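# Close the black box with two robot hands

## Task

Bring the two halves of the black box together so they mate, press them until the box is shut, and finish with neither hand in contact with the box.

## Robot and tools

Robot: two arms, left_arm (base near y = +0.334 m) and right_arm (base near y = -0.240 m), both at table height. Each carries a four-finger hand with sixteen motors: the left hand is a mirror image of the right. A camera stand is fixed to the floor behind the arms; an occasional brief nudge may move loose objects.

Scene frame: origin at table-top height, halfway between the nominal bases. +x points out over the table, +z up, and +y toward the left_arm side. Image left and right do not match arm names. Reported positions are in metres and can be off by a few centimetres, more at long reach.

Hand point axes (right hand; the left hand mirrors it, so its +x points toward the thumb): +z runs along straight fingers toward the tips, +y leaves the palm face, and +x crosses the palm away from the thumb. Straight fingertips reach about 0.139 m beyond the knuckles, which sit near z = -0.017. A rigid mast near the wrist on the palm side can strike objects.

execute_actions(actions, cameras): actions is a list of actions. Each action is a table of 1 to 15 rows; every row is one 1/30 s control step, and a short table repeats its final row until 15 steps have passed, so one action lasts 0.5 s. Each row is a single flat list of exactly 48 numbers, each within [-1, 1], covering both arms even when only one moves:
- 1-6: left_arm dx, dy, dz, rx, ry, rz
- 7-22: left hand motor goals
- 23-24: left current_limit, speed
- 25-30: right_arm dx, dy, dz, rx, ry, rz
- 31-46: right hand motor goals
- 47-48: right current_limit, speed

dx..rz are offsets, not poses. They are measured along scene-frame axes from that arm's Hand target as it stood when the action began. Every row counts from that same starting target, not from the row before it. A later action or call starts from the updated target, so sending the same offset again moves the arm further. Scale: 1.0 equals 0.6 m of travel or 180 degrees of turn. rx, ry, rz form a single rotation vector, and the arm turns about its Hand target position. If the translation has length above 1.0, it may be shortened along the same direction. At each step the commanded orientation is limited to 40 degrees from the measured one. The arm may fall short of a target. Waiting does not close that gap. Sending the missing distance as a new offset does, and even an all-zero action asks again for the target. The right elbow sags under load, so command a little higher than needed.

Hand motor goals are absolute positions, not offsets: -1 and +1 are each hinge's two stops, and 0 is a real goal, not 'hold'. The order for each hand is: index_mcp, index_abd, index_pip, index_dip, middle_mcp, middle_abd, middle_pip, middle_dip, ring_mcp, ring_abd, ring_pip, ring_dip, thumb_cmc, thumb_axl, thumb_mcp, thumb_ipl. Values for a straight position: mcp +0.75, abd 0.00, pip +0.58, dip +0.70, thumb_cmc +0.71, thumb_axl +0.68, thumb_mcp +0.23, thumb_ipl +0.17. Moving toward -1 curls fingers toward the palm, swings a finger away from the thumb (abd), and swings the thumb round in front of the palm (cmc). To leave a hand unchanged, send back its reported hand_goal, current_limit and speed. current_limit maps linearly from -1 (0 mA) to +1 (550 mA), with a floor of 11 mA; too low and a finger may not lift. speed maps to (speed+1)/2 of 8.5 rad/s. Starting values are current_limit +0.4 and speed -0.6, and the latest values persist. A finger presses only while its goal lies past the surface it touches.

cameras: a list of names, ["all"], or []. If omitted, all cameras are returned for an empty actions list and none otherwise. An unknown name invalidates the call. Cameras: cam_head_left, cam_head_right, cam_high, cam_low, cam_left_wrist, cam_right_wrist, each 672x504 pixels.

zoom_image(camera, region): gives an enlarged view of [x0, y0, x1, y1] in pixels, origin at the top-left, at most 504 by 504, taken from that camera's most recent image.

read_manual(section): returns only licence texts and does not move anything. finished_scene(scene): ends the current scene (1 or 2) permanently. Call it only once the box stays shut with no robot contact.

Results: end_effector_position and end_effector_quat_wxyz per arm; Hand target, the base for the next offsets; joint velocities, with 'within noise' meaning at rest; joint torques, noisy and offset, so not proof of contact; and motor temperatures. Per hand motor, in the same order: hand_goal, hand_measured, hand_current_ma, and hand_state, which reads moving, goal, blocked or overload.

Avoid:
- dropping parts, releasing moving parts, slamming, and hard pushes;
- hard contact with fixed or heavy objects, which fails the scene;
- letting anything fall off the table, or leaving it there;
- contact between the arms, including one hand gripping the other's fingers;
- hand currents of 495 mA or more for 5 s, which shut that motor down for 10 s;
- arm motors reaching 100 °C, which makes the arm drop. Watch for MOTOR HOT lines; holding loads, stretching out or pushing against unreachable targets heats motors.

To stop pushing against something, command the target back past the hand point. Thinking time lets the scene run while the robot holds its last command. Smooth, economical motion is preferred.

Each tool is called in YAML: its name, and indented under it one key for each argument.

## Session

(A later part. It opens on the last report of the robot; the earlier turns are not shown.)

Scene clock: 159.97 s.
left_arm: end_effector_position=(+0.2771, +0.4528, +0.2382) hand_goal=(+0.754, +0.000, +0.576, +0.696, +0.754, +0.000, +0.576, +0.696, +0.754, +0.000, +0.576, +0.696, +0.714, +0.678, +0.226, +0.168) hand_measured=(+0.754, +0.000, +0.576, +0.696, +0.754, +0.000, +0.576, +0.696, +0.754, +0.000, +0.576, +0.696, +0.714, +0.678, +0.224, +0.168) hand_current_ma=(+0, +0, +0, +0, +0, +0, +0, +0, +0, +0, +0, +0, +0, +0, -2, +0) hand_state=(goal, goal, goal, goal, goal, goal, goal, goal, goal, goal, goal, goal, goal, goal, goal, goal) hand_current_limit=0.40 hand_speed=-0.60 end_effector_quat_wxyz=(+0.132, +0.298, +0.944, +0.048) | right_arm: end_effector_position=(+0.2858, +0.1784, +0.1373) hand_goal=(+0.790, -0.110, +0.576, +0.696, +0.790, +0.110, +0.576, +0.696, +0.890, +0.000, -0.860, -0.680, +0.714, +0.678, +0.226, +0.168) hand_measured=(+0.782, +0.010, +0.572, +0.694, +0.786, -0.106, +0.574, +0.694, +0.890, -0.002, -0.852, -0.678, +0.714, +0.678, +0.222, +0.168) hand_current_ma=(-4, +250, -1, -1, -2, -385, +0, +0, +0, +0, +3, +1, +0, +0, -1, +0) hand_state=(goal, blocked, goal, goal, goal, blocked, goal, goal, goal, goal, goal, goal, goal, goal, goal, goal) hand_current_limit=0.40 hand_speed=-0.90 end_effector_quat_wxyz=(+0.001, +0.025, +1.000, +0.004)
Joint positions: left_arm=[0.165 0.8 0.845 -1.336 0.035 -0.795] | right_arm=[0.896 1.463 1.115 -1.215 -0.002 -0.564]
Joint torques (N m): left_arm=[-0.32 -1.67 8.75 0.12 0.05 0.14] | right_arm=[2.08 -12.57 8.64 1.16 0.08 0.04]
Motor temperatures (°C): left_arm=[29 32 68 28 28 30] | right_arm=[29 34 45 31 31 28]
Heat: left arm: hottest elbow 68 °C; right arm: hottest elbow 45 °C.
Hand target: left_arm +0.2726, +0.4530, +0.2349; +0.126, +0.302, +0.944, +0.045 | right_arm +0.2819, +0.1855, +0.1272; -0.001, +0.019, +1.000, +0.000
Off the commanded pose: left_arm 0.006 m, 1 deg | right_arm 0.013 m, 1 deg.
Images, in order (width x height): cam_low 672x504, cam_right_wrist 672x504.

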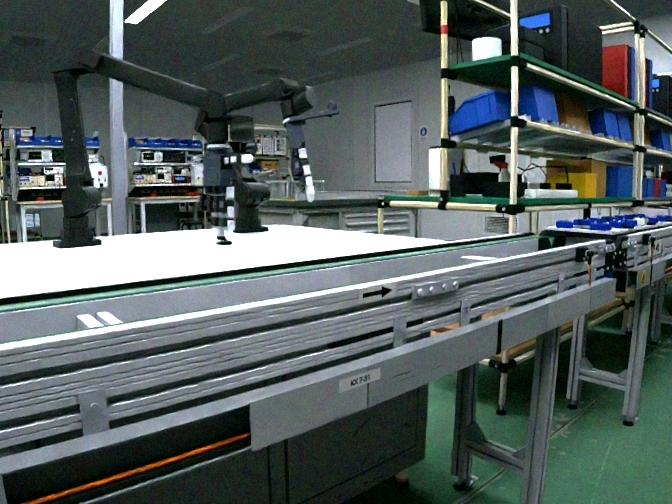

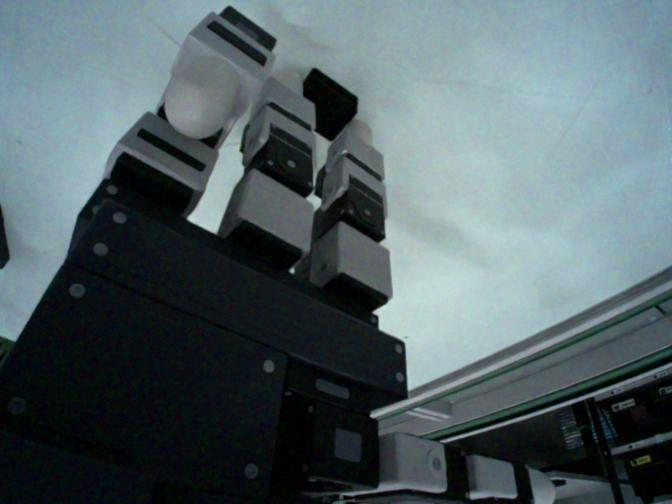

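execute_actions:
  actions:
    - [[0,0,0.0,0,0,0, 0.754,0,0.576,0.696,0.754,0,0.576,0.696,0.754,0,0.576,0.696,0.714,0.678,0.226,0.168,0.4,-0.6, 0,0,-0.007,0,0,0, 0.79,-0.11,0.576,0.696,0.79,0.11,0.576,0.696,0.89,0,-0.86,-0.68,0.714,0.678,0.226,0.168,0.4,-0.9]]
  cameras: ["cam_right_wrist","cam_low"]

zoom_image:
  camera: "cam_right_wrist"
  region: [285, 35, 375, 155]

zoom_image:
  camera: "cam_low"
  region: [208, 222, 238, 252]

Scene clock: 162.33 s.
left_arm: end_effector_position=(+0.2771, +0.4528, +0.2382) hand_goal=(+0.754, +0.000, +0.576, +0.696, +0.754, +0.000, +0.576, +0.696, +0.754, +0.000, +0.576, +0.696, +0.714, +0.678, +0.226, +0.168) hand_measured=(+0.754, +0.000, +0.576, +0.696, +0.754, +0.000, +0.576, +0.696, +0.754, +0.000, +0.576, +0.696, +0.714, +0.678, +0.224, +0.168) hand_current_ma=(+0, +0, +0, +0, +0, +0, +0, +0, +0, +0, +0, +0, +0, +0, -2, +0) hand_state=(goal, goal, goal, goal, goal, goal, goal, goal, goal, goal, goal, goal, goal, goal, goal, goal) hand_current_limit=0.40 hand_speed=-0.60 end_effector_quat_wxyz=(+0.132, +0.298, +0.944, +0.048) | right_arm: end_effector_position=(+0.2859, +0.1786, +0.1341) hand_goal=(+0.790, -0.110, +0.576, +0.696, +0.790, +0.110, +0.576, +0.696, +0.890, +0.000, -0.860, -0.680, +0.714, +0.678, +0.226, +0.168) hand_measured=(+0.782, +0.010, +0.572, +0.694, +0.786, -0.106, +0.574, +0.694, +0.890, -0.002, -0.852, -0.678, +0.714, +0.678, +0.222, +0.168) hand_current_ma=(-3, +250, -1, -1, -2, -385, +0, +0, +0, +0, +3, +1, +0, +0, -1, +0) hand_state=(goal, blocked, goal, goal, goal, blocked, goal, goal, goal, goal, goal, goal, goal, goal, goal, goal) hand_current_limit=0.40 hand_speed=-0.90 end_effector_quat_wxyz=(+0.002, +0.025, +1.000, +0.005)
Joint positions: left_arm=[0.165 0.8 0.845 -1.336 0.035 -0.795] | right_arm=[0.896 1.466 1.109 -1.204 -0.002 -0.564]
Joint torques (N m): left_arm=[-0.15 -1.79 8.72 0.31 -0.02 0.07] | right_arm=[2.37 -12.45 8.5 1.24 0.1 0.03]
Motor temperatures (°C): left_arm=[29 32 68 28 28 30] | right_arm=[29 34 45 31 31 28]
Heat: left arm: hottest elbow 68 °C; right arm: hottest elbow 45 °C.
Hand target: left_arm +0.2726, +0.4530, +0.2349; +0.126, +0.302, +0.944, +0.045 | right_arm +0.2819, +0.1855, +0.1231; -0.001, +0.019, +1.000, +0.001
Off the commanded pose: left_arm 0.006 m, 1 deg | right_arm 0.014 m, 1 deg.
Images, in order (width x height): cam_low 672x504, cam_right_wrist 672x504.

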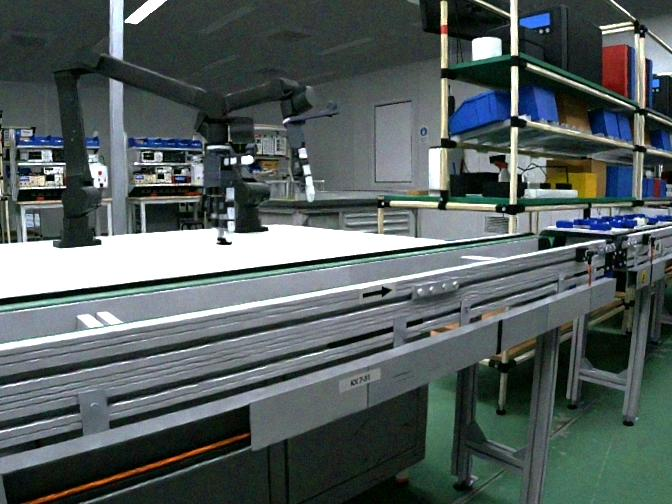

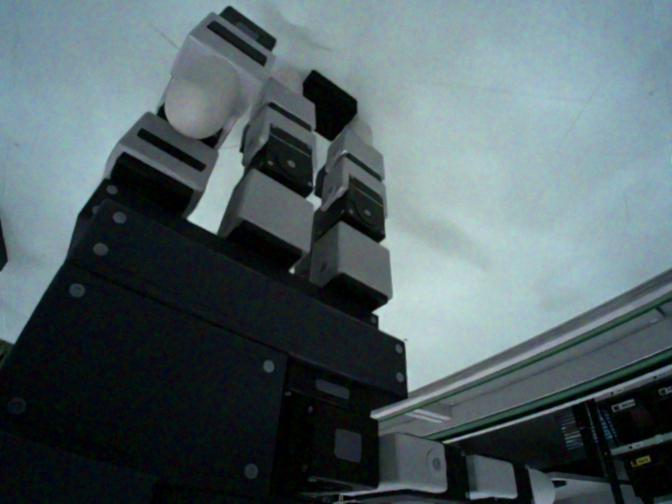

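Scaled by 4.200 from the camera's 672x504 image, which has a finer 960x720 frame.

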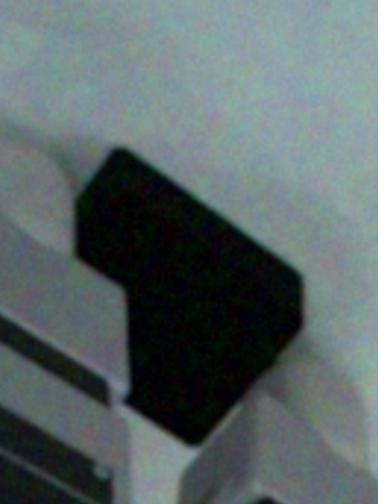

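Scaled by 16.800 from the camera's 672x504 image, which has a finer 960x720 frame.

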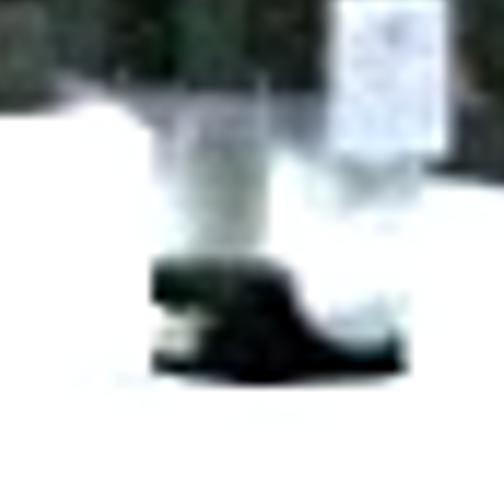

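execute_actions:
  actions:
    - [[0,0,0.0,0,0,0, 0.754,0,0.576,0.696,0.754,0,0.576,0.696,0.754,0,0.576,0.696,0.714,0.678,0.226,0.168,0.4,-0.6, 0,0,-0.009,0,0,0, 0.79,-0.11,0.576,0.696,0.79,0.11,0.576,0.696,0.89,0,-0.86,-0.68,0.714,0.678,0.226,0.168,0.4,-0.9]]
  cameras: ["cam_right_wrist","cam_low"]

zoom_image:
  camera: "cam_right_wrist"
  region: [285, 35, 375, 155]

zoom_image:
  camera: "cam_low"
  region: [208, 222, 238, 252]

Scene clock: 163.73 s.
left_arm: end_effector_position=(+0.2771, +0.4528, +0.2382) hand_goal=(+0.754, +0.000, +0.576, +0.696, +0.754, +0.000, +0.576, +0.696, +0.754, +0.000, +0.576, +0.696, +0.714, +0.678, +0.226, +0.168) hand_measured=(+0.754, +0.000, +0.576, +0.696, +0.754, +0.000, +0.576, +0.696, +0.754, +0.000, +0.576, +0.696, +0.714, +0.678, +0.224, +0.168) hand_current_ma=(+0, +0, +0, +0, +0, +0, +0, +0, +0, +0, +0, +0, +0, +0, -2, +0) hand_state=(goal, goal, goal, goal, goal, goal, goal, goal, goal, goal, goal, goal, goal, goal, goal, goal) hand_current_limit=0.40 hand_speed=-0.60 end_effector_quat_wxyz=(+0.132, +0.298, +0.944, +0.048) | right_arm: end_effector_position=(+0.2871, +0.1809, +0.1342) hand_goal=(+0.790, -0.110, +0.576, +0.696, +0.790, +0.110, +0.576, +0.696, +0.890, +0.000, -0.860, -0.680, +0.714, +0.678, +0.226, +0.168) hand_measured=(+0.788, +0.010, +0.574, +0.694, +0.788, -0.106, +0.574, +0.694, +0.890, -0.002, -0.852, -0.678, +0.714, +0.678, +0.222, +0.168) hand_current_ma=(-1, +250, -1, +0, +0, -385, +0, +0, +0, +0, +3, +1, +0, +0, -1, +0) hand_state=(goal, blocked, goal, goal, goal, blocked, goal, goal, goal, goal, goal, goal, goal, goal, goal, goal) hand_current_limit=0.40 hand_speed=-0.90 end_effector_quat_wxyz=(+0.005, +0.024, +1.000, +0.009)
Joint positions: left_arm=[0.165 0.8 0.845 -1.336 0.035 -0.795] | right_arm=[0.897 1.466 1.107 -1.191 -0.002 -0.564]
Joint torques (N m): left_arm=[0.38 -2.9 8.53 0.43 0 0.13] | right_arm=[2.14 -12.04 7.98 1.35 0.1 0.03]
Motor temperatures (°C): left_arm=[29 32 68 28 28 30] | right_arm=[29 34 45 31 31 28]
Heat: left arm: hottest elbow 68 °C; right arm: hottest elbow 45 °C.
Hand target: left_arm +0.2726, +0.4530, +0.2349; +0.126, +0.302, +0.944, +0.045 | right_arm +0.2818, +0.1856, +0.1176; -0.001, +0.019, +1.000, +0.000
Off the commanded pose: left_arm 0.006 m, 1 deg | right_arm 0.018 m, 1 deg.
Images, in order (width x height): cam_low 672x504, cam_right_wrist 672x504.

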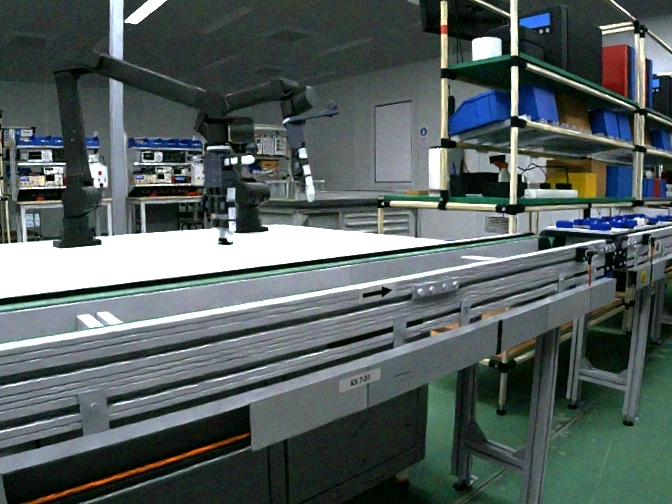

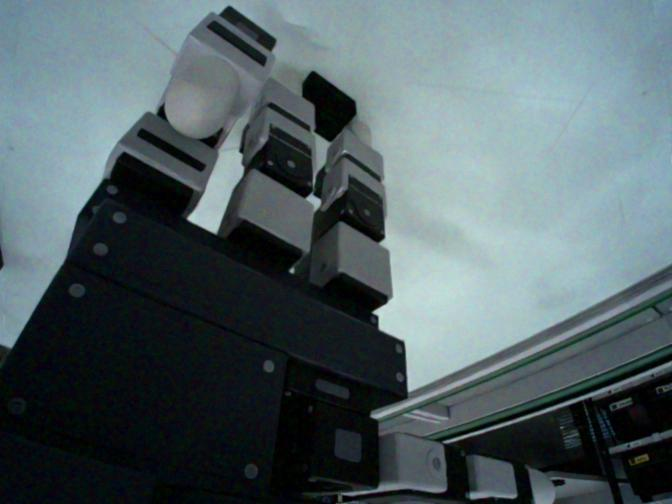

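Scaled by 4.200 from the camera's 672x504 image, which has a finer 960x720 frame.

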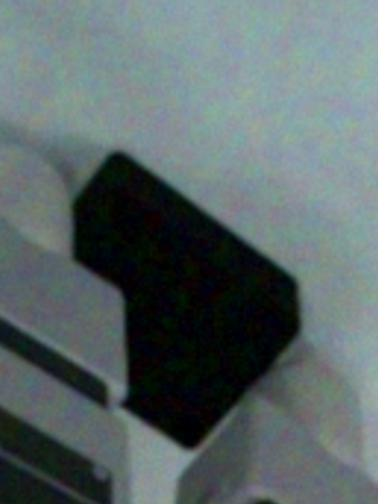

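Scaled by 16.800 from the camera's 672x504 image, which has a finer 960x720 frame.

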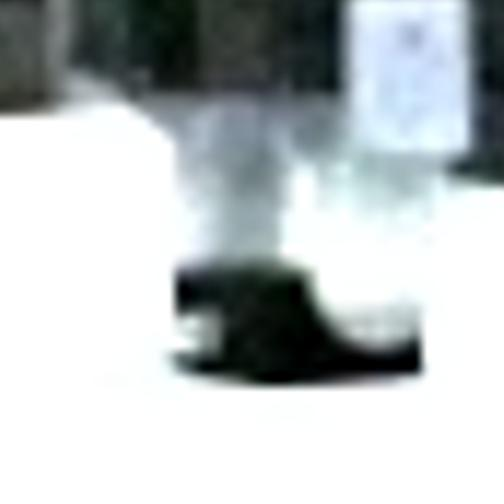

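execute_actions:
  actions:
    - [[0,0,0.0,0,0,0, 0.754,0,0.576,0.696,0.754,0,0.576,0.696,0.754,0,0.576,0.696,0.714,0.678,0.226,0.168,0.4,-0.6, -0.003,-0.005,-0.01,0,0,0, 0.79,-0.11,0.576,0.696,0.79,0.11,0.576,0.696,0.89,0,-0.86,-0.68,0.714,0.678,0.226,0.168,0.4,-0.9]]
  cameras: ["cam_right_wrist","cam_low"]

zoom_image:
  camera: "cam_right_wrist"
  region: [285, 35, 375, 155]

zoom_image:
  camera: "cam_low"
  region: [208, 222, 238, 252]

Scene clock: 165.67 s.
left_arm: end_effector_position=(+0.2771, +0.4528, +0.2382) hand_goal=(+0.754, +0.000, +0.576, +0.696, +0.754, +0.000, +0.576, +0.696, +0.754, +0.000, +0.576, +0.696, +0.714, +0.678, +0.226, +0.168) hand_measured=(+0.754, +0.000, +0.576, +0.696, +0.754, +0.000, +0.576, +0.696, +0.754, +0.000, +0.576, +0.696, +0.714, +0.678, +0.224, +0.168) hand_current_ma=(+0, +0, +0, +0, +0, +0, +0, +0, +0, +0, +0, +0, +0, +0, -2, +0) hand_state=(goal, goal, goal, goal, goal, goal, goal, goal, goal, goal, goal, goal, goal, goal, goal, goal) hand_current_limit=0.40 hand_speed=-0.60 end_effector_quat_wxyz=(+0.132, +0.298, +0.944, +0.048) | right_arm: end_effector_position=(+0.2872, +0.1810, +0.1324) hand_goal=(+0.790, -0.110, +0.576, +0.696, +0.790, +0.110, +0.576, +0.696, +0.890, +0.000, -0.860, -0.680, +0.714, +0.678, +0.226, +0.168) hand_measured=(+0.796, +0.010, +0.578, +0.696, +0.796, -0.106, +0.580, +0.696, +0.890, -0.002, -0.852, -0.678, +0.714, +0.678, +0.222, +0.168) hand_current_ma=(+2, +250, +1, +0, +3, -385, +1, +0, +0, +0, +3, +1, +0, +0, -1, +0) hand_state=(goal, blocked, goal, goal, goal, blocked, goal, goal, goal, goal, goal, goal, goal, goal, goal, goal) hand_current_limit=0.40 hand_speed=-0.90 end_effector_quat_wxyz=(+0.006, +0.024, +1.000, +0.011)
Joint positions: left_arm=[0.165 0.8 0.845 -1.336 0.035 -0.795] | right_arm=[0.897 1.466 1.101 -1.181 -0.002 -0.564]
Joint torques (N m): left_arm=[-0.38 -2.67 8.58 0.4 0.06 0.12] | right_arm=[2.14 -12.63 6.87 1.47 0.1 0.03]
Motor temperatures (°C): left_arm=[29 32 68 28 28 30] | right_arm=[29 34 45 31 31 28]
Heat: left arm: hottest elbow 68 °C; right arm: hottest elbow 45 °C.
Hand target: left_arm +0.2726, +0.4530, +0.2349; +0.126, +0.302, +0.944, +0.045 | right_arm +0.2799, +0.1825, +0.1116; -0.001, +0.019, +1.000, +0.000
Off the commanded pose: left_arm 0.006 m, 1 deg | right_arm 0.022 m, 2 deg.
Images, in order (width x height): cam_low 672x504, cam_right_wrist 672x504.

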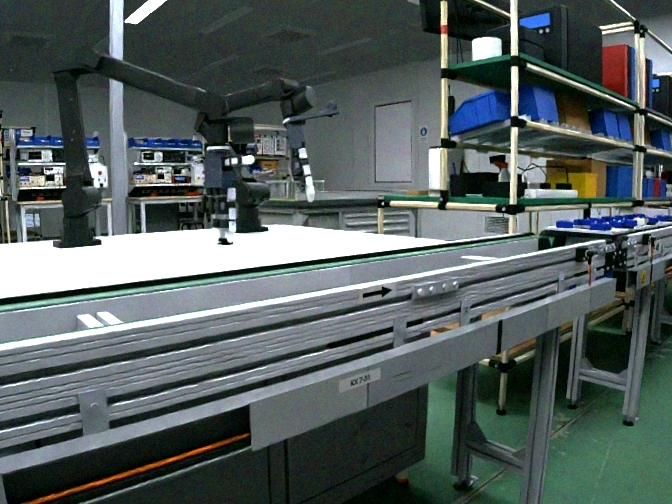

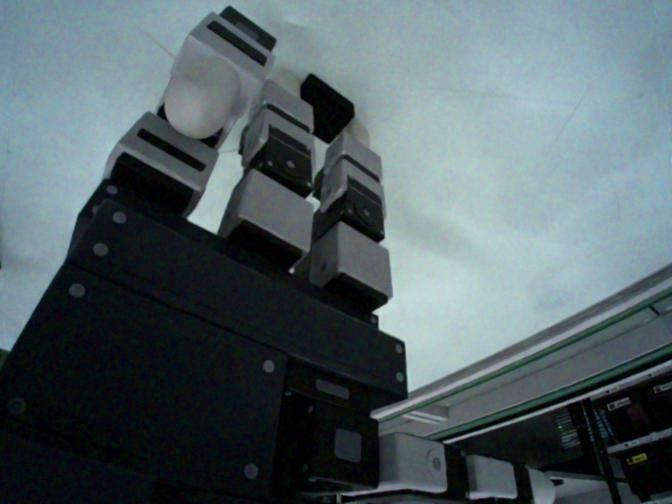

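Scaled by 4.200 from the camera's 672x504 image, which has a finer 960x720 frame.

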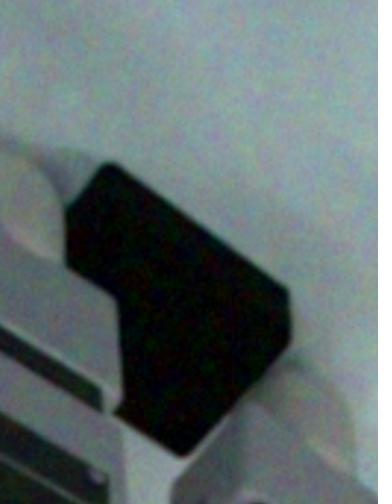

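Scaled by 16.800 from the camera's 672x504 image, which has a finer 960x720 frame.

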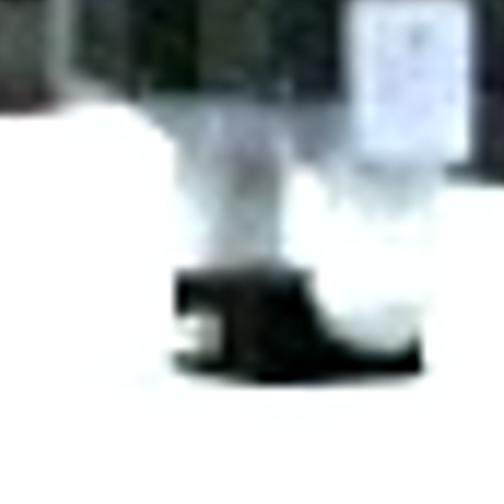

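execute_actions:
  actions:
    - [[0,0,0.0,0,0,0, 0.754,0,0.576,0.696,0.754,0,0.576,0.696,0.754,0,0.576,0.696,0.714,0.678,0.226,0.168,0.4,-0.6, 0.0,0.0,0.012,0,0,0, 0.79,-0.05,0.576,0.696,0.79,0.05,0.576,0.696,0.89,0,-0.86,-0.68,0.714,0.678,0.226,0.168,0.4,-0.9]]
    - [[0,0,0.0,0,0,0, 0.754,0,0.576,0.696,0.754,0,0.576,0.696,0.754,0,0.576,0.696,0.714,0.678,0.226,0.168,0.4,-0.6, 0,0,0,0,0,0, 0.79,0.2,0.576,0.696,0.79,-0.24,0.576,0.696,0.89,0,-0.86,-0.68,0.714,0.678,0.226,0.168,0.4,-0.85]]
    - [[0,0,0.0,0,0,0, 0.754,0,0.576,0.696,0.754,0,0.576,0.696,0.754,0,0.576,0.696,0.714,0.678,0.226,0.168,0.4,-0.6, 0.009,0.013,0.04,0,0,0, 0.79,0.2,0.576,0.696,0.79,-0.24,0.576,0.696,0.89,0,-0.86,-0.68,0.714,0.678,0.226,0.168,0.4,-0.85]]
    - [[0,0,0.0,0,0,0, 0.754,0,0.576,0.696,0.754,0,0.576,0.696,0.754,0,0.576,0.696,0.714,0.678,0.226,0.168,0.4,-0.6, 0.008,0.012,0.05,0,0,0, 0.79,0.2,0.576,0.696,0.79,-0.24,0.576,0.696,0.89,0,-0.86,-0.68,0.714,0.678,0.226,0.168,0.4,-0.85]]
  cameras: ["cam_right_wrist","cam_low"]

zoom_image:
  camera: "cam_right_wrist"
  region: [285, 25, 375, 145]

zoom_image:
  camera: "cam_low"
  region: [208, 222, 238, 252]

Scene clock: 169.47 s.
left_arm: end_effector_position=(+0.2771, +0.4528, +0.2382) hand_goal=(+0.754, +0.000, +0.576, +0.696, +0.754, +0.000, +0.576, +0.696, +0.754, +0.000, +0.576, +0.696, +0.714, +0.678, +0.226, +0.168) hand_measured=(+0.754, +0.000, +0.576, +0.696, +0.754, +0.000, +0.576, +0.696, +0.754, +0.000, +0.576, +0.696, +0.714, +0.678, +0.224, +0.168) hand_current_ma=(+0, +0, +0, +0, +0, +0, +0, +0, +0, +0, +0, +0, +0, +0, -2, +0) hand_state=(goal, goal, goal, goal, goal, goal, goal, goal, goal, goal, goal, goal, goal, goal, goal, goal) hand_current_limit=0.40 hand_speed=-0.60 end_effector_quat_wxyz=(+0.132, +0.298, +0.944, +0.048) | right_arm: end_effector_position=(+0.2883, +0.1833, +0.1633) hand_goal=(+0.790, +0.200, +0.576, +0.696, +0.790, -0.240, +0.576, +0.696, +0.890, +0.000, -0.860, -0.680, +0.714, +0.678, +0.226, +0.168) hand_measured=(+0.790, +0.194, +0.578, +0.696, +0.790, -0.234, +0.578, +0.696, +0.890, -0.002, -0.852, -0.678, +0.714, +0.678, +0.222, +0.168) hand_current_ma=(+0, -1, +1, +0, +0, +2, +1, +0, +0, +0, +3, +1, +0, +0, -1, +0) hand_state=(goal, goal, goal, goal, goal, goal, goal, goal, goal, goal, goal, goal, goal, goal, goal, goal) hand_current_limit=0.40 hand_speed=-0.85 end_effector_quat_wxyz=(-0.004, +0.024, +1.000, -0.004)
Joint positions: left_arm=[0.165 0.8 0.845 -1.336 0.035 -0.795] | right_arm=[0.897 1.467 1.195 -1.31 -0.002 -0.564]
Joint torques (N m): left_arm=[0.03 -2.32 8.72 0.4 0.03 0.09] | right_arm=[2.02 -13.27 12.4 0.06 0.09 0.03]
Motor temperatures (°C): left_arm=[29 32 67 28 28 30] | right_arm=[29 34 45 31 31 28]
Heat: left arm: hottest elbow 67 °C; right arm: hottest elbow 45 °C.
Hand target: left_arm +0.2726, +0.4530, +0.2349; +0.126, +0.302, +0.944, +0.045 | right_arm +0.2902, +0.1975, +0.1728; -0.001, +0.019, +1.000, +0.000
Off the commanded pose: left_arm 0.006 m, 1 deg | right_arm 0.017 m, 1 deg.
Images, in order (width x height): cam_low 672x504, cam_right_wrist 672x504.

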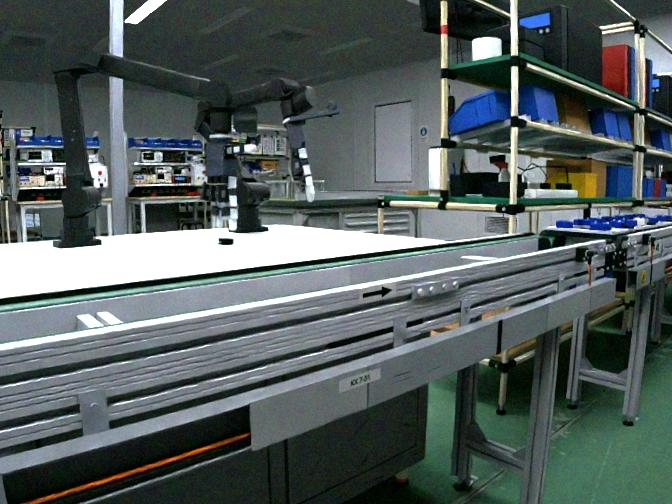

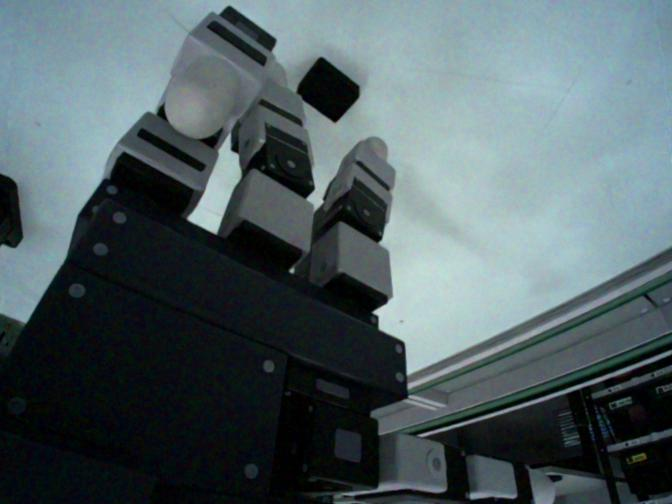

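Scaled by 4.200 from the camera's 672x504 image, which has a finer 960x720 frame.

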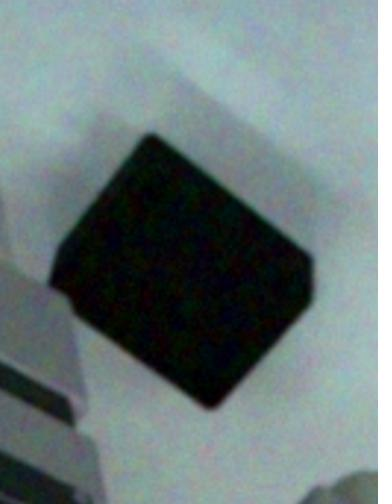

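Scaled by 16.800 from the camera's 672x504 image, which has a finer 960x720 frame.

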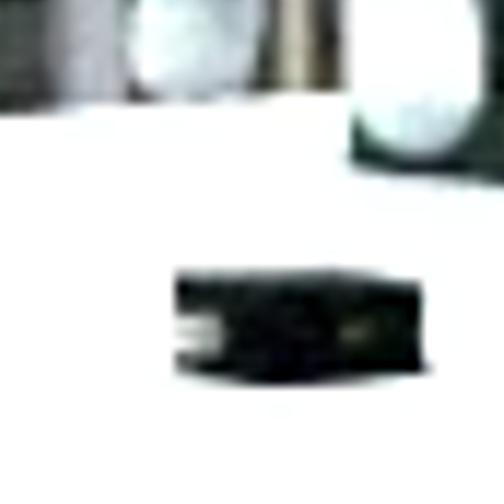

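zoom_image:
  camera: "cam_low"
  region: [214, 234, 238, 248]

zoom_image:
  camera: "cam_right_wrist"
  region: [292, 50, 367, 125]

Scaled by 21.000 from the camera's 672x504 image, which has a finer 960x720 frame.

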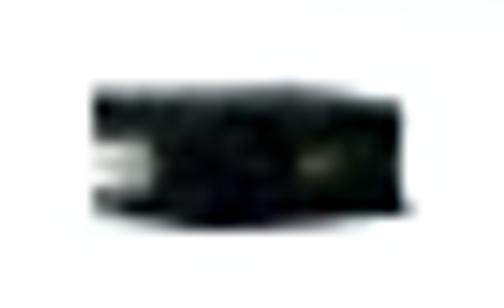

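Scaled by 6.720 from the camera's 672x504 image, which has a finer 960x720 frame.

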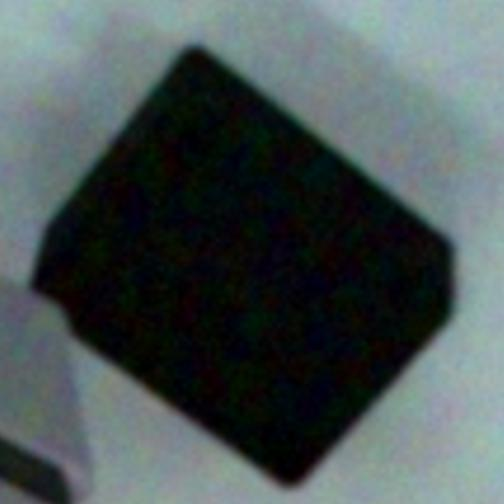

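execute_actions:
  actions:
    - [[0,0,0.0,0,0,0, 0.754,0,0.576,0.696,0.754,0,0.576,0.696,0.754,0,0.576,0.696,0.714,0.678,0.226,0.168,0.4,-0.6, -0.0097,-0.0118,-0.038,0,0,0, 0.8,-0.1,0.576,0.696,0.8,0.1,0.576,0.696,0.89,0,-0.86,-0.68,0.714,0.678,0.226,0.168,0.4,-0.6]]
    - [[0,0,0.0,0,0,0, 0.754,0,0.576,0.696,0.754,0,0.576,0.696,0.754,0,0.576,0.696,0.714,0.678,0.226,0.168,0.4,-0.6, 0,0,-0.01,0,0,0, 0.8,-0.1,0.576,0.696,0.8,0.1,0.576,0.696,0.89,0,-0.86,-0.68,0.714,0.678,0.226,0.168,0.4,-0.6]]
  cameras: ["cam_right_wrist","cam_low"]

zoom_image:
  camera: "cam_right_wrist"
  region: [280, 45, 375, 150]

zoom_image:
  camera: "cam_low"
  region: [208, 222, 238, 252]

Scene clock: 176.43 s.
left_arm: end_effector_position=(+0.2771, +0.4528, +0.2382) hand_goal=(+0.754, +0.000, +0.576, +0.696, +0.754, +0.000, +0.576, +0.696, +0.754, +0.000, +0.576, +0.696, +0.714, +0.678, +0.226, +0.168) hand_measured=(+0.754, +0.000, +0.576, +0.696, +0.754, +0.000, +0.576, +0.696, +0.754, +0.000, +0.576, +0.696, +0.714, +0.678, +0.224, +0.168) hand_current_ma=(+0, +0, +0, +0, +0, +0, +0, +0, +0, +0, +0, +0, +0, +0, -2, +0) hand_state=(goal, goal, goal, goal, goal, goal, goal, goal, goal, goal, goal, goal, goal, goal, goal, goal) hand_current_limit=0.40 hand_speed=-0.60 end_effector_quat_wxyz=(+0.132, +0.298, +0.944, +0.048) | right_arm: end_effector_position=(+0.2879, +0.1837, +0.1524) hand_goal=(+0.800, -0.100, +0.576, +0.696, +0.800, +0.100, +0.576, +0.696, +0.890, +0.000, -0.860, -0.680, +0.714, +0.678, +0.226, +0.168) hand_measured=(+0.794, -0.094, +0.578, +0.696, +0.794, +0.092, +0.578, +0.696, +0.890, -0.002, -0.852, -0.678, +0.714, +0.678, +0.222, +0.168) hand_current_ma=(-2, +2, +1, +0, -3, -3, +1, +0, +0, +0, +3, +1, +0, +0, -1, +0) hand_state=(goal, goal, goal, goal, goal, goal, goal, goal, goal, goal, goal, goal, goal, goal, goal, goal) hand_current_limit=0.40 hand_speed=-0.60 end_effector_quat_wxyz=(+0.000, +0.023, +1.000, +0.002)
Joint positions: left_arm=[0.165 0.8 0.845 -1.336 0.035 -0.795] | right_arm=[0.898 1.467 1.162 -1.262 -0.002 -0.564]
Joint torques (N m): left_arm=[-0.62 -3.02 8.54 0.46 0.05 0.11] | right_arm=[2.08 -13.45 8.68 1.18 0.08 0.06]
Motor temperatures (°C): left_arm=[29 31 67 28 28 30] | right_arm=[29 34 46 31 31 28]
Heat: left arm: hottest elbow 67 °C; right arm: hottest elbow 46 °C.
Hand target: left_arm +0.2726, +0.4530, +0.2349; +0.126, +0.302, +0.944, +0.045 | right_arm +0.2844, +0.1905, +0.1441; -0.001, +0.019, +1.000, +0.000
Off the commanded pose: left_arm 0.006 m, 1 deg | right_arm 0.011 m, 1 deg.
Images, in order (width x height): cam_low 672x504, cam_right_wrist 672x504.

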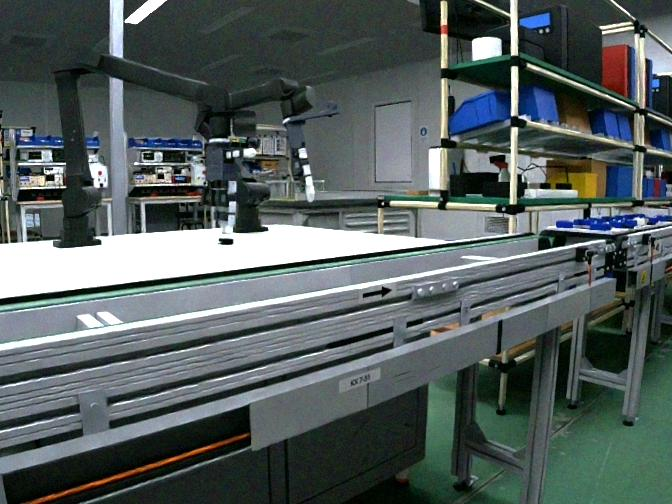

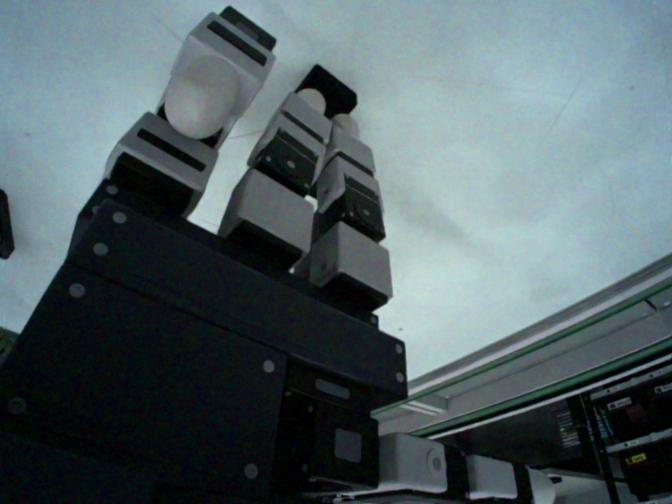

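Scaled by 4.800 from the camera's 672x504 image, which has a finer 960x720 frame.

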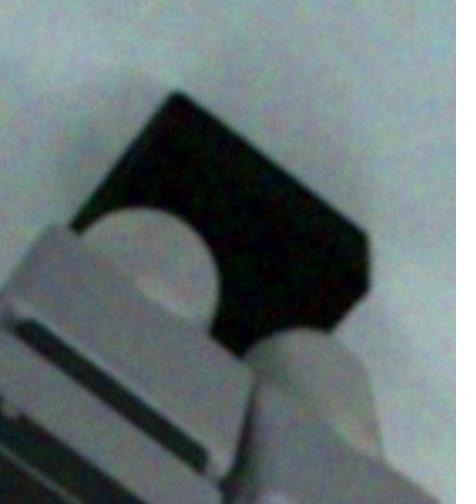

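Scaled by 16.800 from the camera's 672x504 image, which has a finer 960x720 frame.

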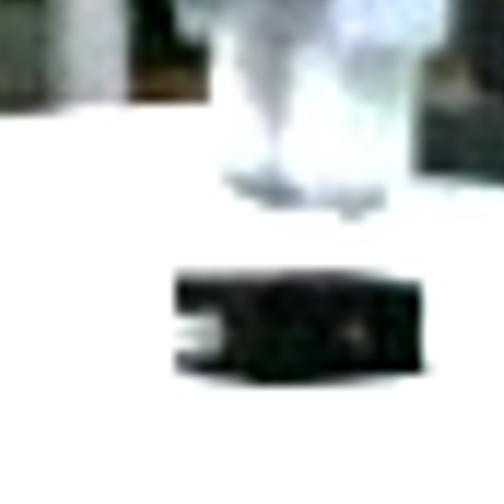

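execute_actions:
  actions:
    - [[0,0,0.0,0,0,0, 0.754,0,0.576,0.696,0.754,0,0.576,0.696,0.754,0,0.576,0.696,0.714,0.678,0.226,0.168,0.4,-0.6, 0,0,-0.012,0,0,0, 0.83,-0.1,0.576,0.696,0.83,0.1,0.576,0.696,0.89,0,-0.86,-0.68,0.714,0.678,0.226,0.168,0.4,-0.6]]
    - [[0,0,0.0,0,0,0, 0.754,0,0.576,0.696,0.754,0,0.576,0.696,0.754,0,0.576,0.696,0.714,0.678,0.226,0.168,0.4,-0.6, 0,-0.003,-0.025,0,0,0, 0.83,-0.1,0.576,0.696,0.83,0.1,0.576,0.696,0.89,0,-0.86,-0.68,0.714,0.678,0.226,0.168,0.4,-0.6]]
    - [[0,0,0.0,0,0,0, 0.754,0,0.576,0.696,0.754,0,0.576,0.696,0.754,0,0.576,0.696,0.714,0.678,0.226,0.168,0.4,-0.6, -0.003,-0.004,-0.03,0,0,0, 0.83,-0.1,0.576,0.696,0.83,0.1,0.576,0.696,0.89,0,-0.86,-0.68,0.714,0.678,0.226,0.168,0.4,-0.6]]
  cameras: ["cam_right_wrist","cam_low"]

zoom_image:
  camera: "cam_right_wrist"
  region: [280, 45, 375, 150]

zoom_image:
  camera: "cam_low"
  region: [208, 222, 238, 252]

Scene clock: 180.93 s.
left_arm: end_effector_position=(+0.2771, +0.4528, +0.2382) hand_goal=(+0.754, +0.000, +0.576, +0.696, +0.754, +0.000, +0.576, +0.696, +0.754, +0.000, +0.576, +0.696, +0.714, +0.678, +0.226, +0.168) hand_measured=(+0.754, +0.000, +0.576, +0.696, +0.754, +0.000, +0.576, +0.696, +0.754, +0.000, +0.576, +0.696, +0.714, +0.678, +0.224, +0.168) hand_current_ma=(+0, +0, +0, +0, +0, +0, +0, +0, +0, +0, +0, +0, +0, +0, -2, +0) hand_state=(goal, goal, goal, goal, goal, goal, goal, goal, goal, goal, goal, goal, goal, goal, goal, goal) hand_current_limit=0.40 hand_speed=-0.60 end_effector_quat_wxyz=(+0.132, +0.298, +0.944, +0.048) | right_arm: end_effector_position=(+0.2889, +0.1898, +0.1428) hand_goal=(+0.830, -0.100, +0.576, +0.696, +0.830, +0.100, +0.576, +0.696, +0.890, +0.000, -0.860, -0.680, +0.714, +0.678, +0.226, +0.168) hand_measured=(+0.830, -0.098, +0.578, +0.696, +0.864, +0.076, +0.602, +0.708, +0.890, -0.002, -0.854, -0.678, +0.714, +0.678, +0.222, +0.168) hand_current_ma=(+0, +0, +0, +0, +45, -17, +24, +8, +0, +0, +3, +1, +0, +0, -1, +0) hand_state=(goal, goal, goal, goal, blocked, blocked, blocked, goal, goal, goal, goal, goal, goal, goal, goal, goal) hand_current_limit=0.40 hand_speed=-0.60 end_effector_quat_wxyz=(+0.013, +0.021, +0.999, +0.025)
Joint positions: left_arm=[0.165 0.8 0.845 -1.336 0.035 -0.795] | right_arm=[0.902 1.462 1.117 -1.171 -0.006 -0.564]
Joint torques (N m): left_arm=[-0.09 -2.08 8.7 0.34 0.05 0.13] | right_arm=[1.55 -10.7 5.52 1.77 0.24 0.03]
Motor temperatures (°C): left_arm=[29 31 67 28 28 30] | right_arm=[29 34 46 31 31 28]
Heat: left arm: hottest elbow 67 °C; right arm: hottest elbow 46 °C.
Hand target: left_arm +0.2726, +0.4530, +0.2349; +0.126, +0.302, +0.944, +0.045 | right_arm +0.2827, +0.1863, +0.1039; -0.001, +0.019, +1.000, +0.001
Off the commanded pose: left_arm 0.006 m, 1 deg | right_arm 0.040 m, 3 deg.
Images, in order (width x height): cam_low 672x504, cam_right_wrist 672x504.

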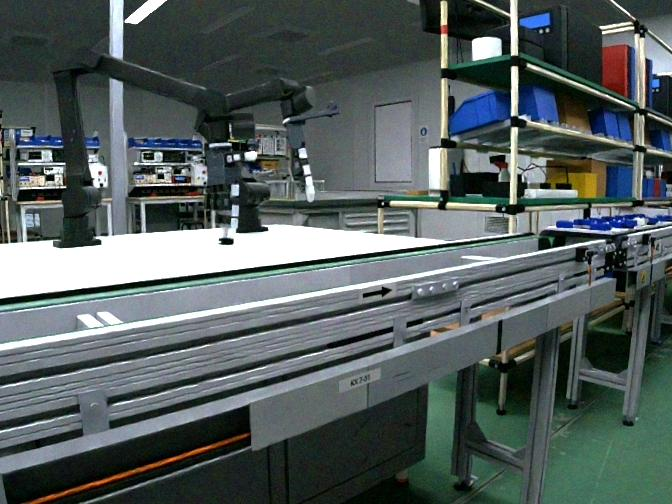

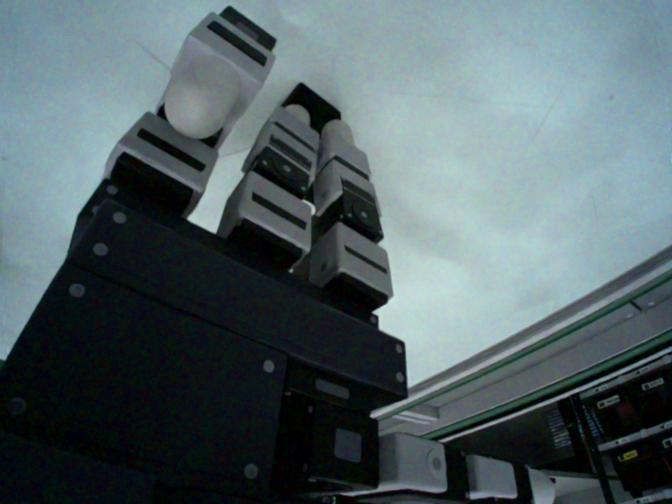

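Scaled by 4.800 from the camera's 672x504 image, which has a finer 960x720 frame.

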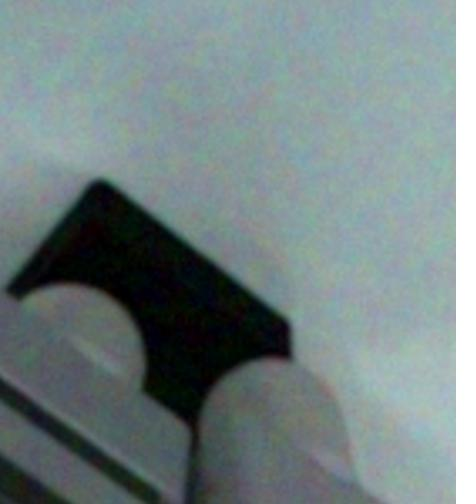

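Scaled by 16.800 from the camera's 672x504 image, which has a finer 960x720 frame.

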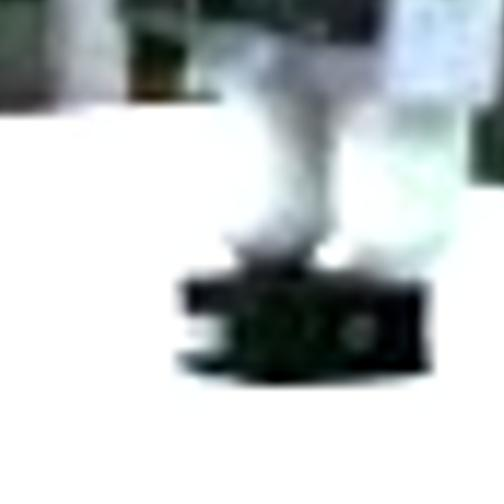

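execute_actions:
  actions:
    - [[0,0,0.0,0,0,0, 0.754,0,0.576,0.696,0.754,0,0.576,0.696,0.754,0,0.576,0.696,0.714,0.678,0.226,0.168,0.4,-0.6, -0.003,-0.006,-0.03,0,0,0, 0.83,-0.1,0.576,0.696,0.80,0.1,0.576,0.696,0.89,0,-0.86,-0.68,0.714,0.678,0.226,0.168,0.4,-0.6]]
    - [[0,0,0.0,0,0,0, 0.754,0,0.576,0.696,0.754,0,0.576,0.696,0.754,0,0.576,0.696,0.714,0.678,0.226,0.168,0.4,-0.6, -0.003,-0.006,-0.025,0,0,0, 0.83,-0.1,0.576,0.696,0.80,0.1,0.576,0.696,0.89,0,-0.86,-0.68,0.714,0.678,0.226,0.168,0.4,-0.6]]
  cameras: ["cam_right_wrist","cam_low"]

zoom_image:
  camera: "cam_right_wrist"
  region: [270, 45, 365, 150]

zoom_image:
  camera: "cam_low"
  region: [208, 222, 238, 252]

Scene clock: 184.20 s.
left_arm: end_effector_position=(+0.2771, +0.4528, +0.2382) hand_goal=(+0.754, +0.000, +0.576, +0.696, +0.754, +0.000, +0.576, +0.696, +0.754, +0.000, +0.576, +0.696, +0.714, +0.678, +0.226, +0.168) hand_measured=(+0.754, +0.000, +0.576, +0.696, +0.754, +0.000, +0.576, +0.696, +0.754, +0.000, +0.576, +0.696, +0.714, +0.678, +0.224, +0.168) hand_current_ma=(+0, +0, +0, +0, +0, +0, +0, +0, +0, +0, +0, +0, +0, +0, -2, +0) hand_state=(goal, goal, goal, goal, goal, goal, goal, goal, goal, goal, goal, goal, goal, goal, goal, goal) hand_current_limit=0.40 hand_speed=-0.60 end_effector_quat_wxyz=(+0.132, +0.298, +0.944, +0.048) | right_arm: end_effector_position=(+0.2865, +0.1891, +0.1452) hand_goal=(+0.830, -0.100, +0.576, +0.696, +0.800, +0.100, +0.576, +0.696, +0.890, +0.000, -0.860, -0.680, +0.714, +0.678, +0.226, +0.168) hand_measured=(+0.832, -0.100, +0.578, +0.696, +0.876, +0.060, +0.638, +0.730, +0.890, -0.002, -0.854, -0.678, +0.714, +0.678, +0.222, +0.168) hand_current_ma=(+0, +0, +1, +0, +161, -42, +106, +42, +0, +0, +3, +1, +0, +0, -1, +0) hand_state=(goal, goal, goal, goal, blocked, blocked, blocked, blocked, goal, goal, goal, goal, goal, goal, goal, goal) hand_current_limit=0.40 hand_speed=-0.60 end_effector_quat_wxyz=(+0.028, +0.020, +0.998, +0.053)
Joint positions: left_arm=[0.165 0.8 0.845 -1.336 0.035 -0.795] | right_arm=[0.904 1.422 1.062 -1.092 -0.011 -0.564]
Joint torques (N m): left_arm=[-0.44 -2.02 8.75 0.35 0 0.11] | right_arm=[1.2 -5.71 3.59 2.06 0.41 -0.02]
Motor temperatures (°C): left_arm=[29 31 66 28 28 30] | right_arm=[29 34 45 31 31 28]
Heat: left arm: hottest elbow 66 °C; right arm: hottest elbow 45 °C.
Hand target: left_arm +0.2726, +0.4530, +0.2349; +0.126, +0.302, +0.944, +0.045 | right_arm +0.2790, +0.1789, +0.0708; -0.001, +0.019, +1.000, +0.000
Off the commanded pose: left_arm 0.006 m, 1 deg | right_arm 0.076 m, 7 deg.
Images, in order (width x height): cam_low 672x504, cam_right_wrist 672x504.

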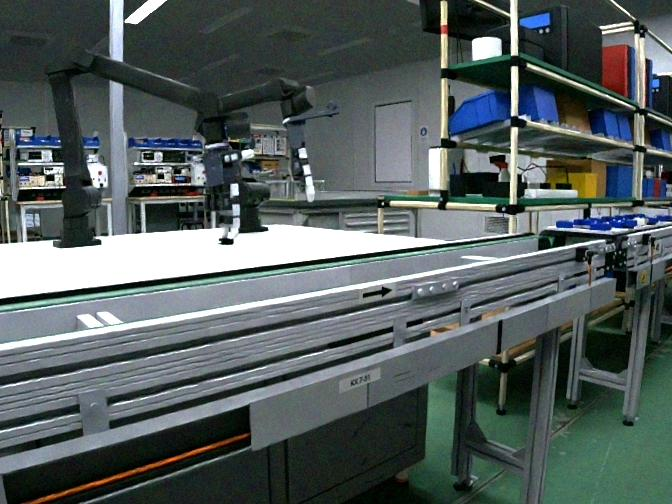

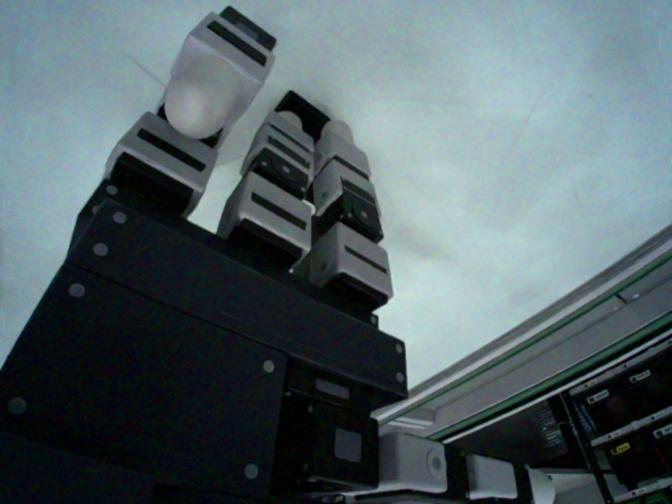

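Scaled by 4.800 from the camera's 672x504 image, which has a finer 960x720 frame.

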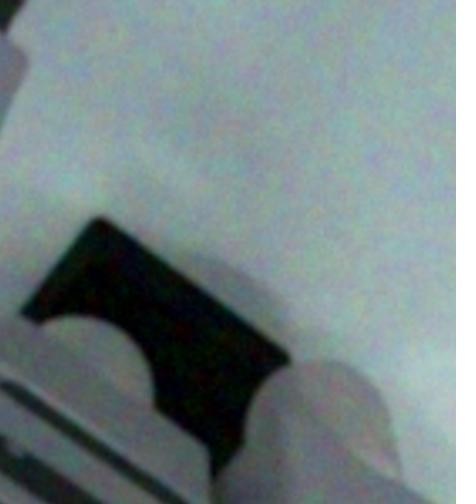

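Scaled by 16.800 from the camera's 672x504 image, which has a finer 960x720 frame.

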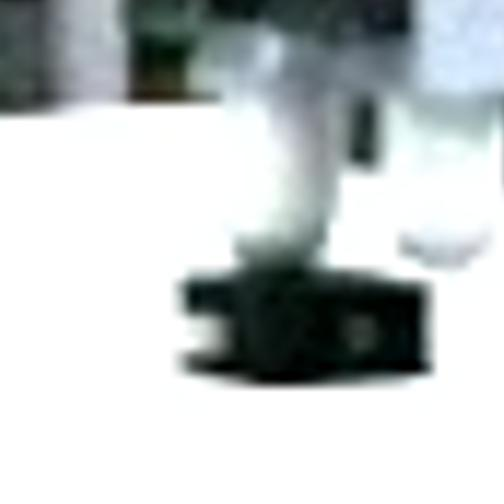

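execute_actions:
  actions:
    - [[0,0,0.0,0,0,0, 0.754,0,0.576,0.696,0.754,0,0.576,0.696,0.754,0,0.576,0.696,0.714,0.678,0.226,0.168,0.4,-0.6, 0.006,0.012,0.06,0,0,0, 0.83,-0.1,0.576,0.696,0.83,0.1,0.576,0.696,0.89,0,-0.86,-0.68,0.714,0.678,0.226,0.168,0.4,-0.6]]
    - [[0,0,0.0,0,0,0, 0.754,0,0.576,0.696,0.754,0,0.576,0.696,0.754,0,0.576,0.696,0.714,0.678,0.226,0.168,0.4,-0.6, 0.008,0.012,0.06,0,0,0, 0.83,-0.1,0.576,0.696,0.83,0.1,0.576,0.696,0.89,0,-0.86,-0.68,0.714,0.678,0.226,0.168,0.4,-0.6]]
    - [[0,0,0.0,0,0,0, 0.754,0,0.576,0.696,0.754,0,0.576,0.696,0.754,0,0.576,0.696,0.714,0.678,0.226,0.168,0.4,-0.6, 0.006,0.012,0.06,0,0,0, 0.83,-0.1,0.576,0.696,0.83,0.1,0.576,0.696,0.89,0,-0.86,-0.68,0.714,0.678,0.226,0.168,0.4,-0.6]]
  cameras: ["cam_right_wrist","cam_low"]

zoom_image:
  camera: "cam_right_wrist"
  region: [285, 25, 375, 145]

zoom_image:
  camera: "cam_low"
  region: [214, 234, 238, 248]

Scene clock: 187.93 s.
left_arm: end_effector_position=(+0.2771, +0.4528, +0.2382) hand_goal=(+0.754, +0.000, +0.576, +0.696, +0.754, +0.000, +0.576, +0.696, +0.754, +0.000, +0.576, +0.696, +0.714, +0.678, +0.226, +0.168) hand_measured=(+0.754, +0.000, +0.576, +0.696, +0.754, +0.000, +0.576, +0.696, +0.754, +0.000, +0.576, +0.696, +0.714, +0.678, +0.224, +0.168) hand_current_ma=(+0, +0, +0, +0, +0, +0, +0, +0, +0, +0, +0, +0, +0, +0, -2, +0) hand_state=(goal, goal, goal, goal, goal, goal, goal, goal, goal, goal, goal, goal, goal, goal, goal, goal) hand_current_limit=0.40 hand_speed=-0.60 end_effector_quat_wxyz=(+0.132, +0.298, +0.944, +0.048) | right_arm: end_effector_position=(+0.2868, +0.1877, +0.1698) hand_goal=(+0.830, -0.100, +0.576, +0.696, +0.830, +0.100, +0.576, +0.696, +0.890, +0.000, -0.860, -0.680, +0.714, +0.678, +0.226, +0.168) hand_measured=(+0.826, -0.088, +0.576, +0.696, +0.830, +0.098, +0.578, +0.698, +0.890, -0.002, -0.854, -0.678, +0.714, +0.678, +0.222, +0.168) hand_current_ma=(-1, +6, +0, +0, +0, -1, +0, +0, +0, +0, +3, +1, +0, +0, -1, +0) hand_state=(goal, goal, goal, goal, goal, goal, goal, goal, goal, goal, goal, goal, goal, goal, goal, goal) hand_current_limit=0.40 hand_speed=-0.60 end_effector_quat_wxyz=(-0.004, +0.020, +1.000, -0.003)
Joint positions: left_arm=[0.165 0.8 0.845 -1.336 0.035 -0.795] | right_arm=[0.905 1.469 1.215 -1.326 -0.002 -0.564]
Joint torques (N m): left_arm=[0.44 -1.96 8.69 0.35 0.09 0.13] | right_arm=[1.67 -13.27 12.52 0.12 0.09 0.05]
Motor temperatures (°C): left_arm=[29 31 66 28 28 30] | right_arm=[29 34 45 31 31 28]
Heat: left arm: hottest elbow 66 °C; right arm: hottest elbow 45 °C.
Hand target: left_arm +0.2726, +0.4530, +0.2349; +0.126, +0.302, +0.944, +0.045 | right_arm +0.2910, +0.2006, +0.1788; -0.001, +0.019, +1.000, +0.000
Off the commanded pose: left_arm 0.006 m, 1 deg | right_arm 0.016 m, 1 deg.
Images, in order (width x height): cam_low 672x504, cam_right_wrist 672x504.

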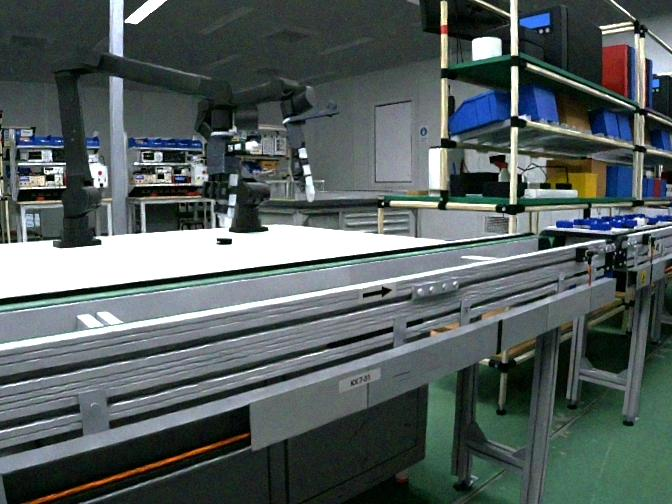

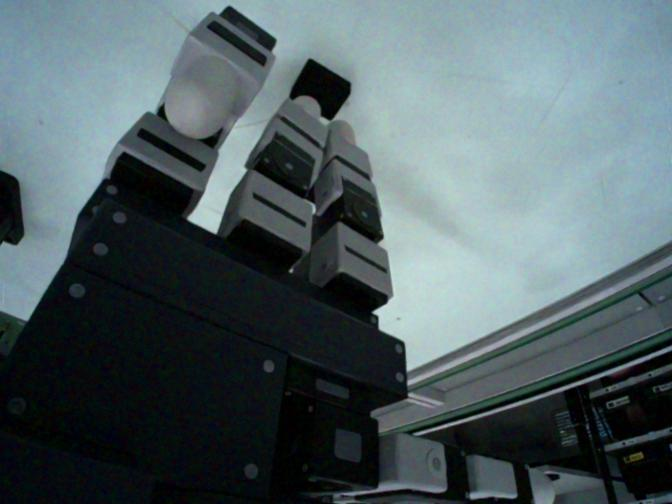

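Scaled by 4.200 from the camera's 672x504 image, which has a finer 960x720 frame.

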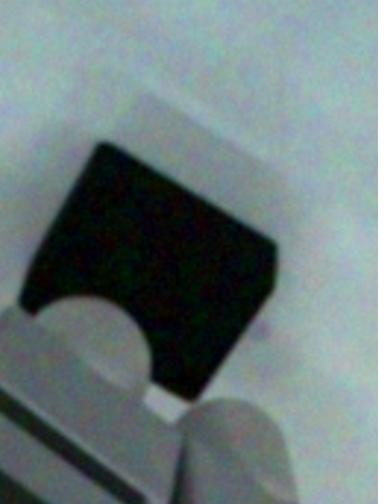

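Scaled by 21.000 from the camera's 672x504 image, which has a finer 960x720 frame.

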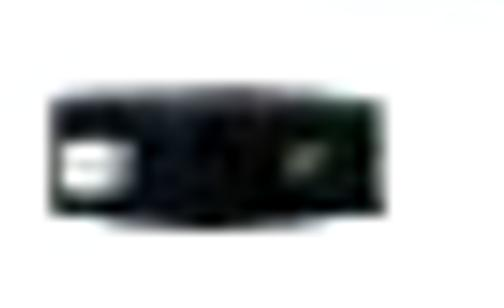

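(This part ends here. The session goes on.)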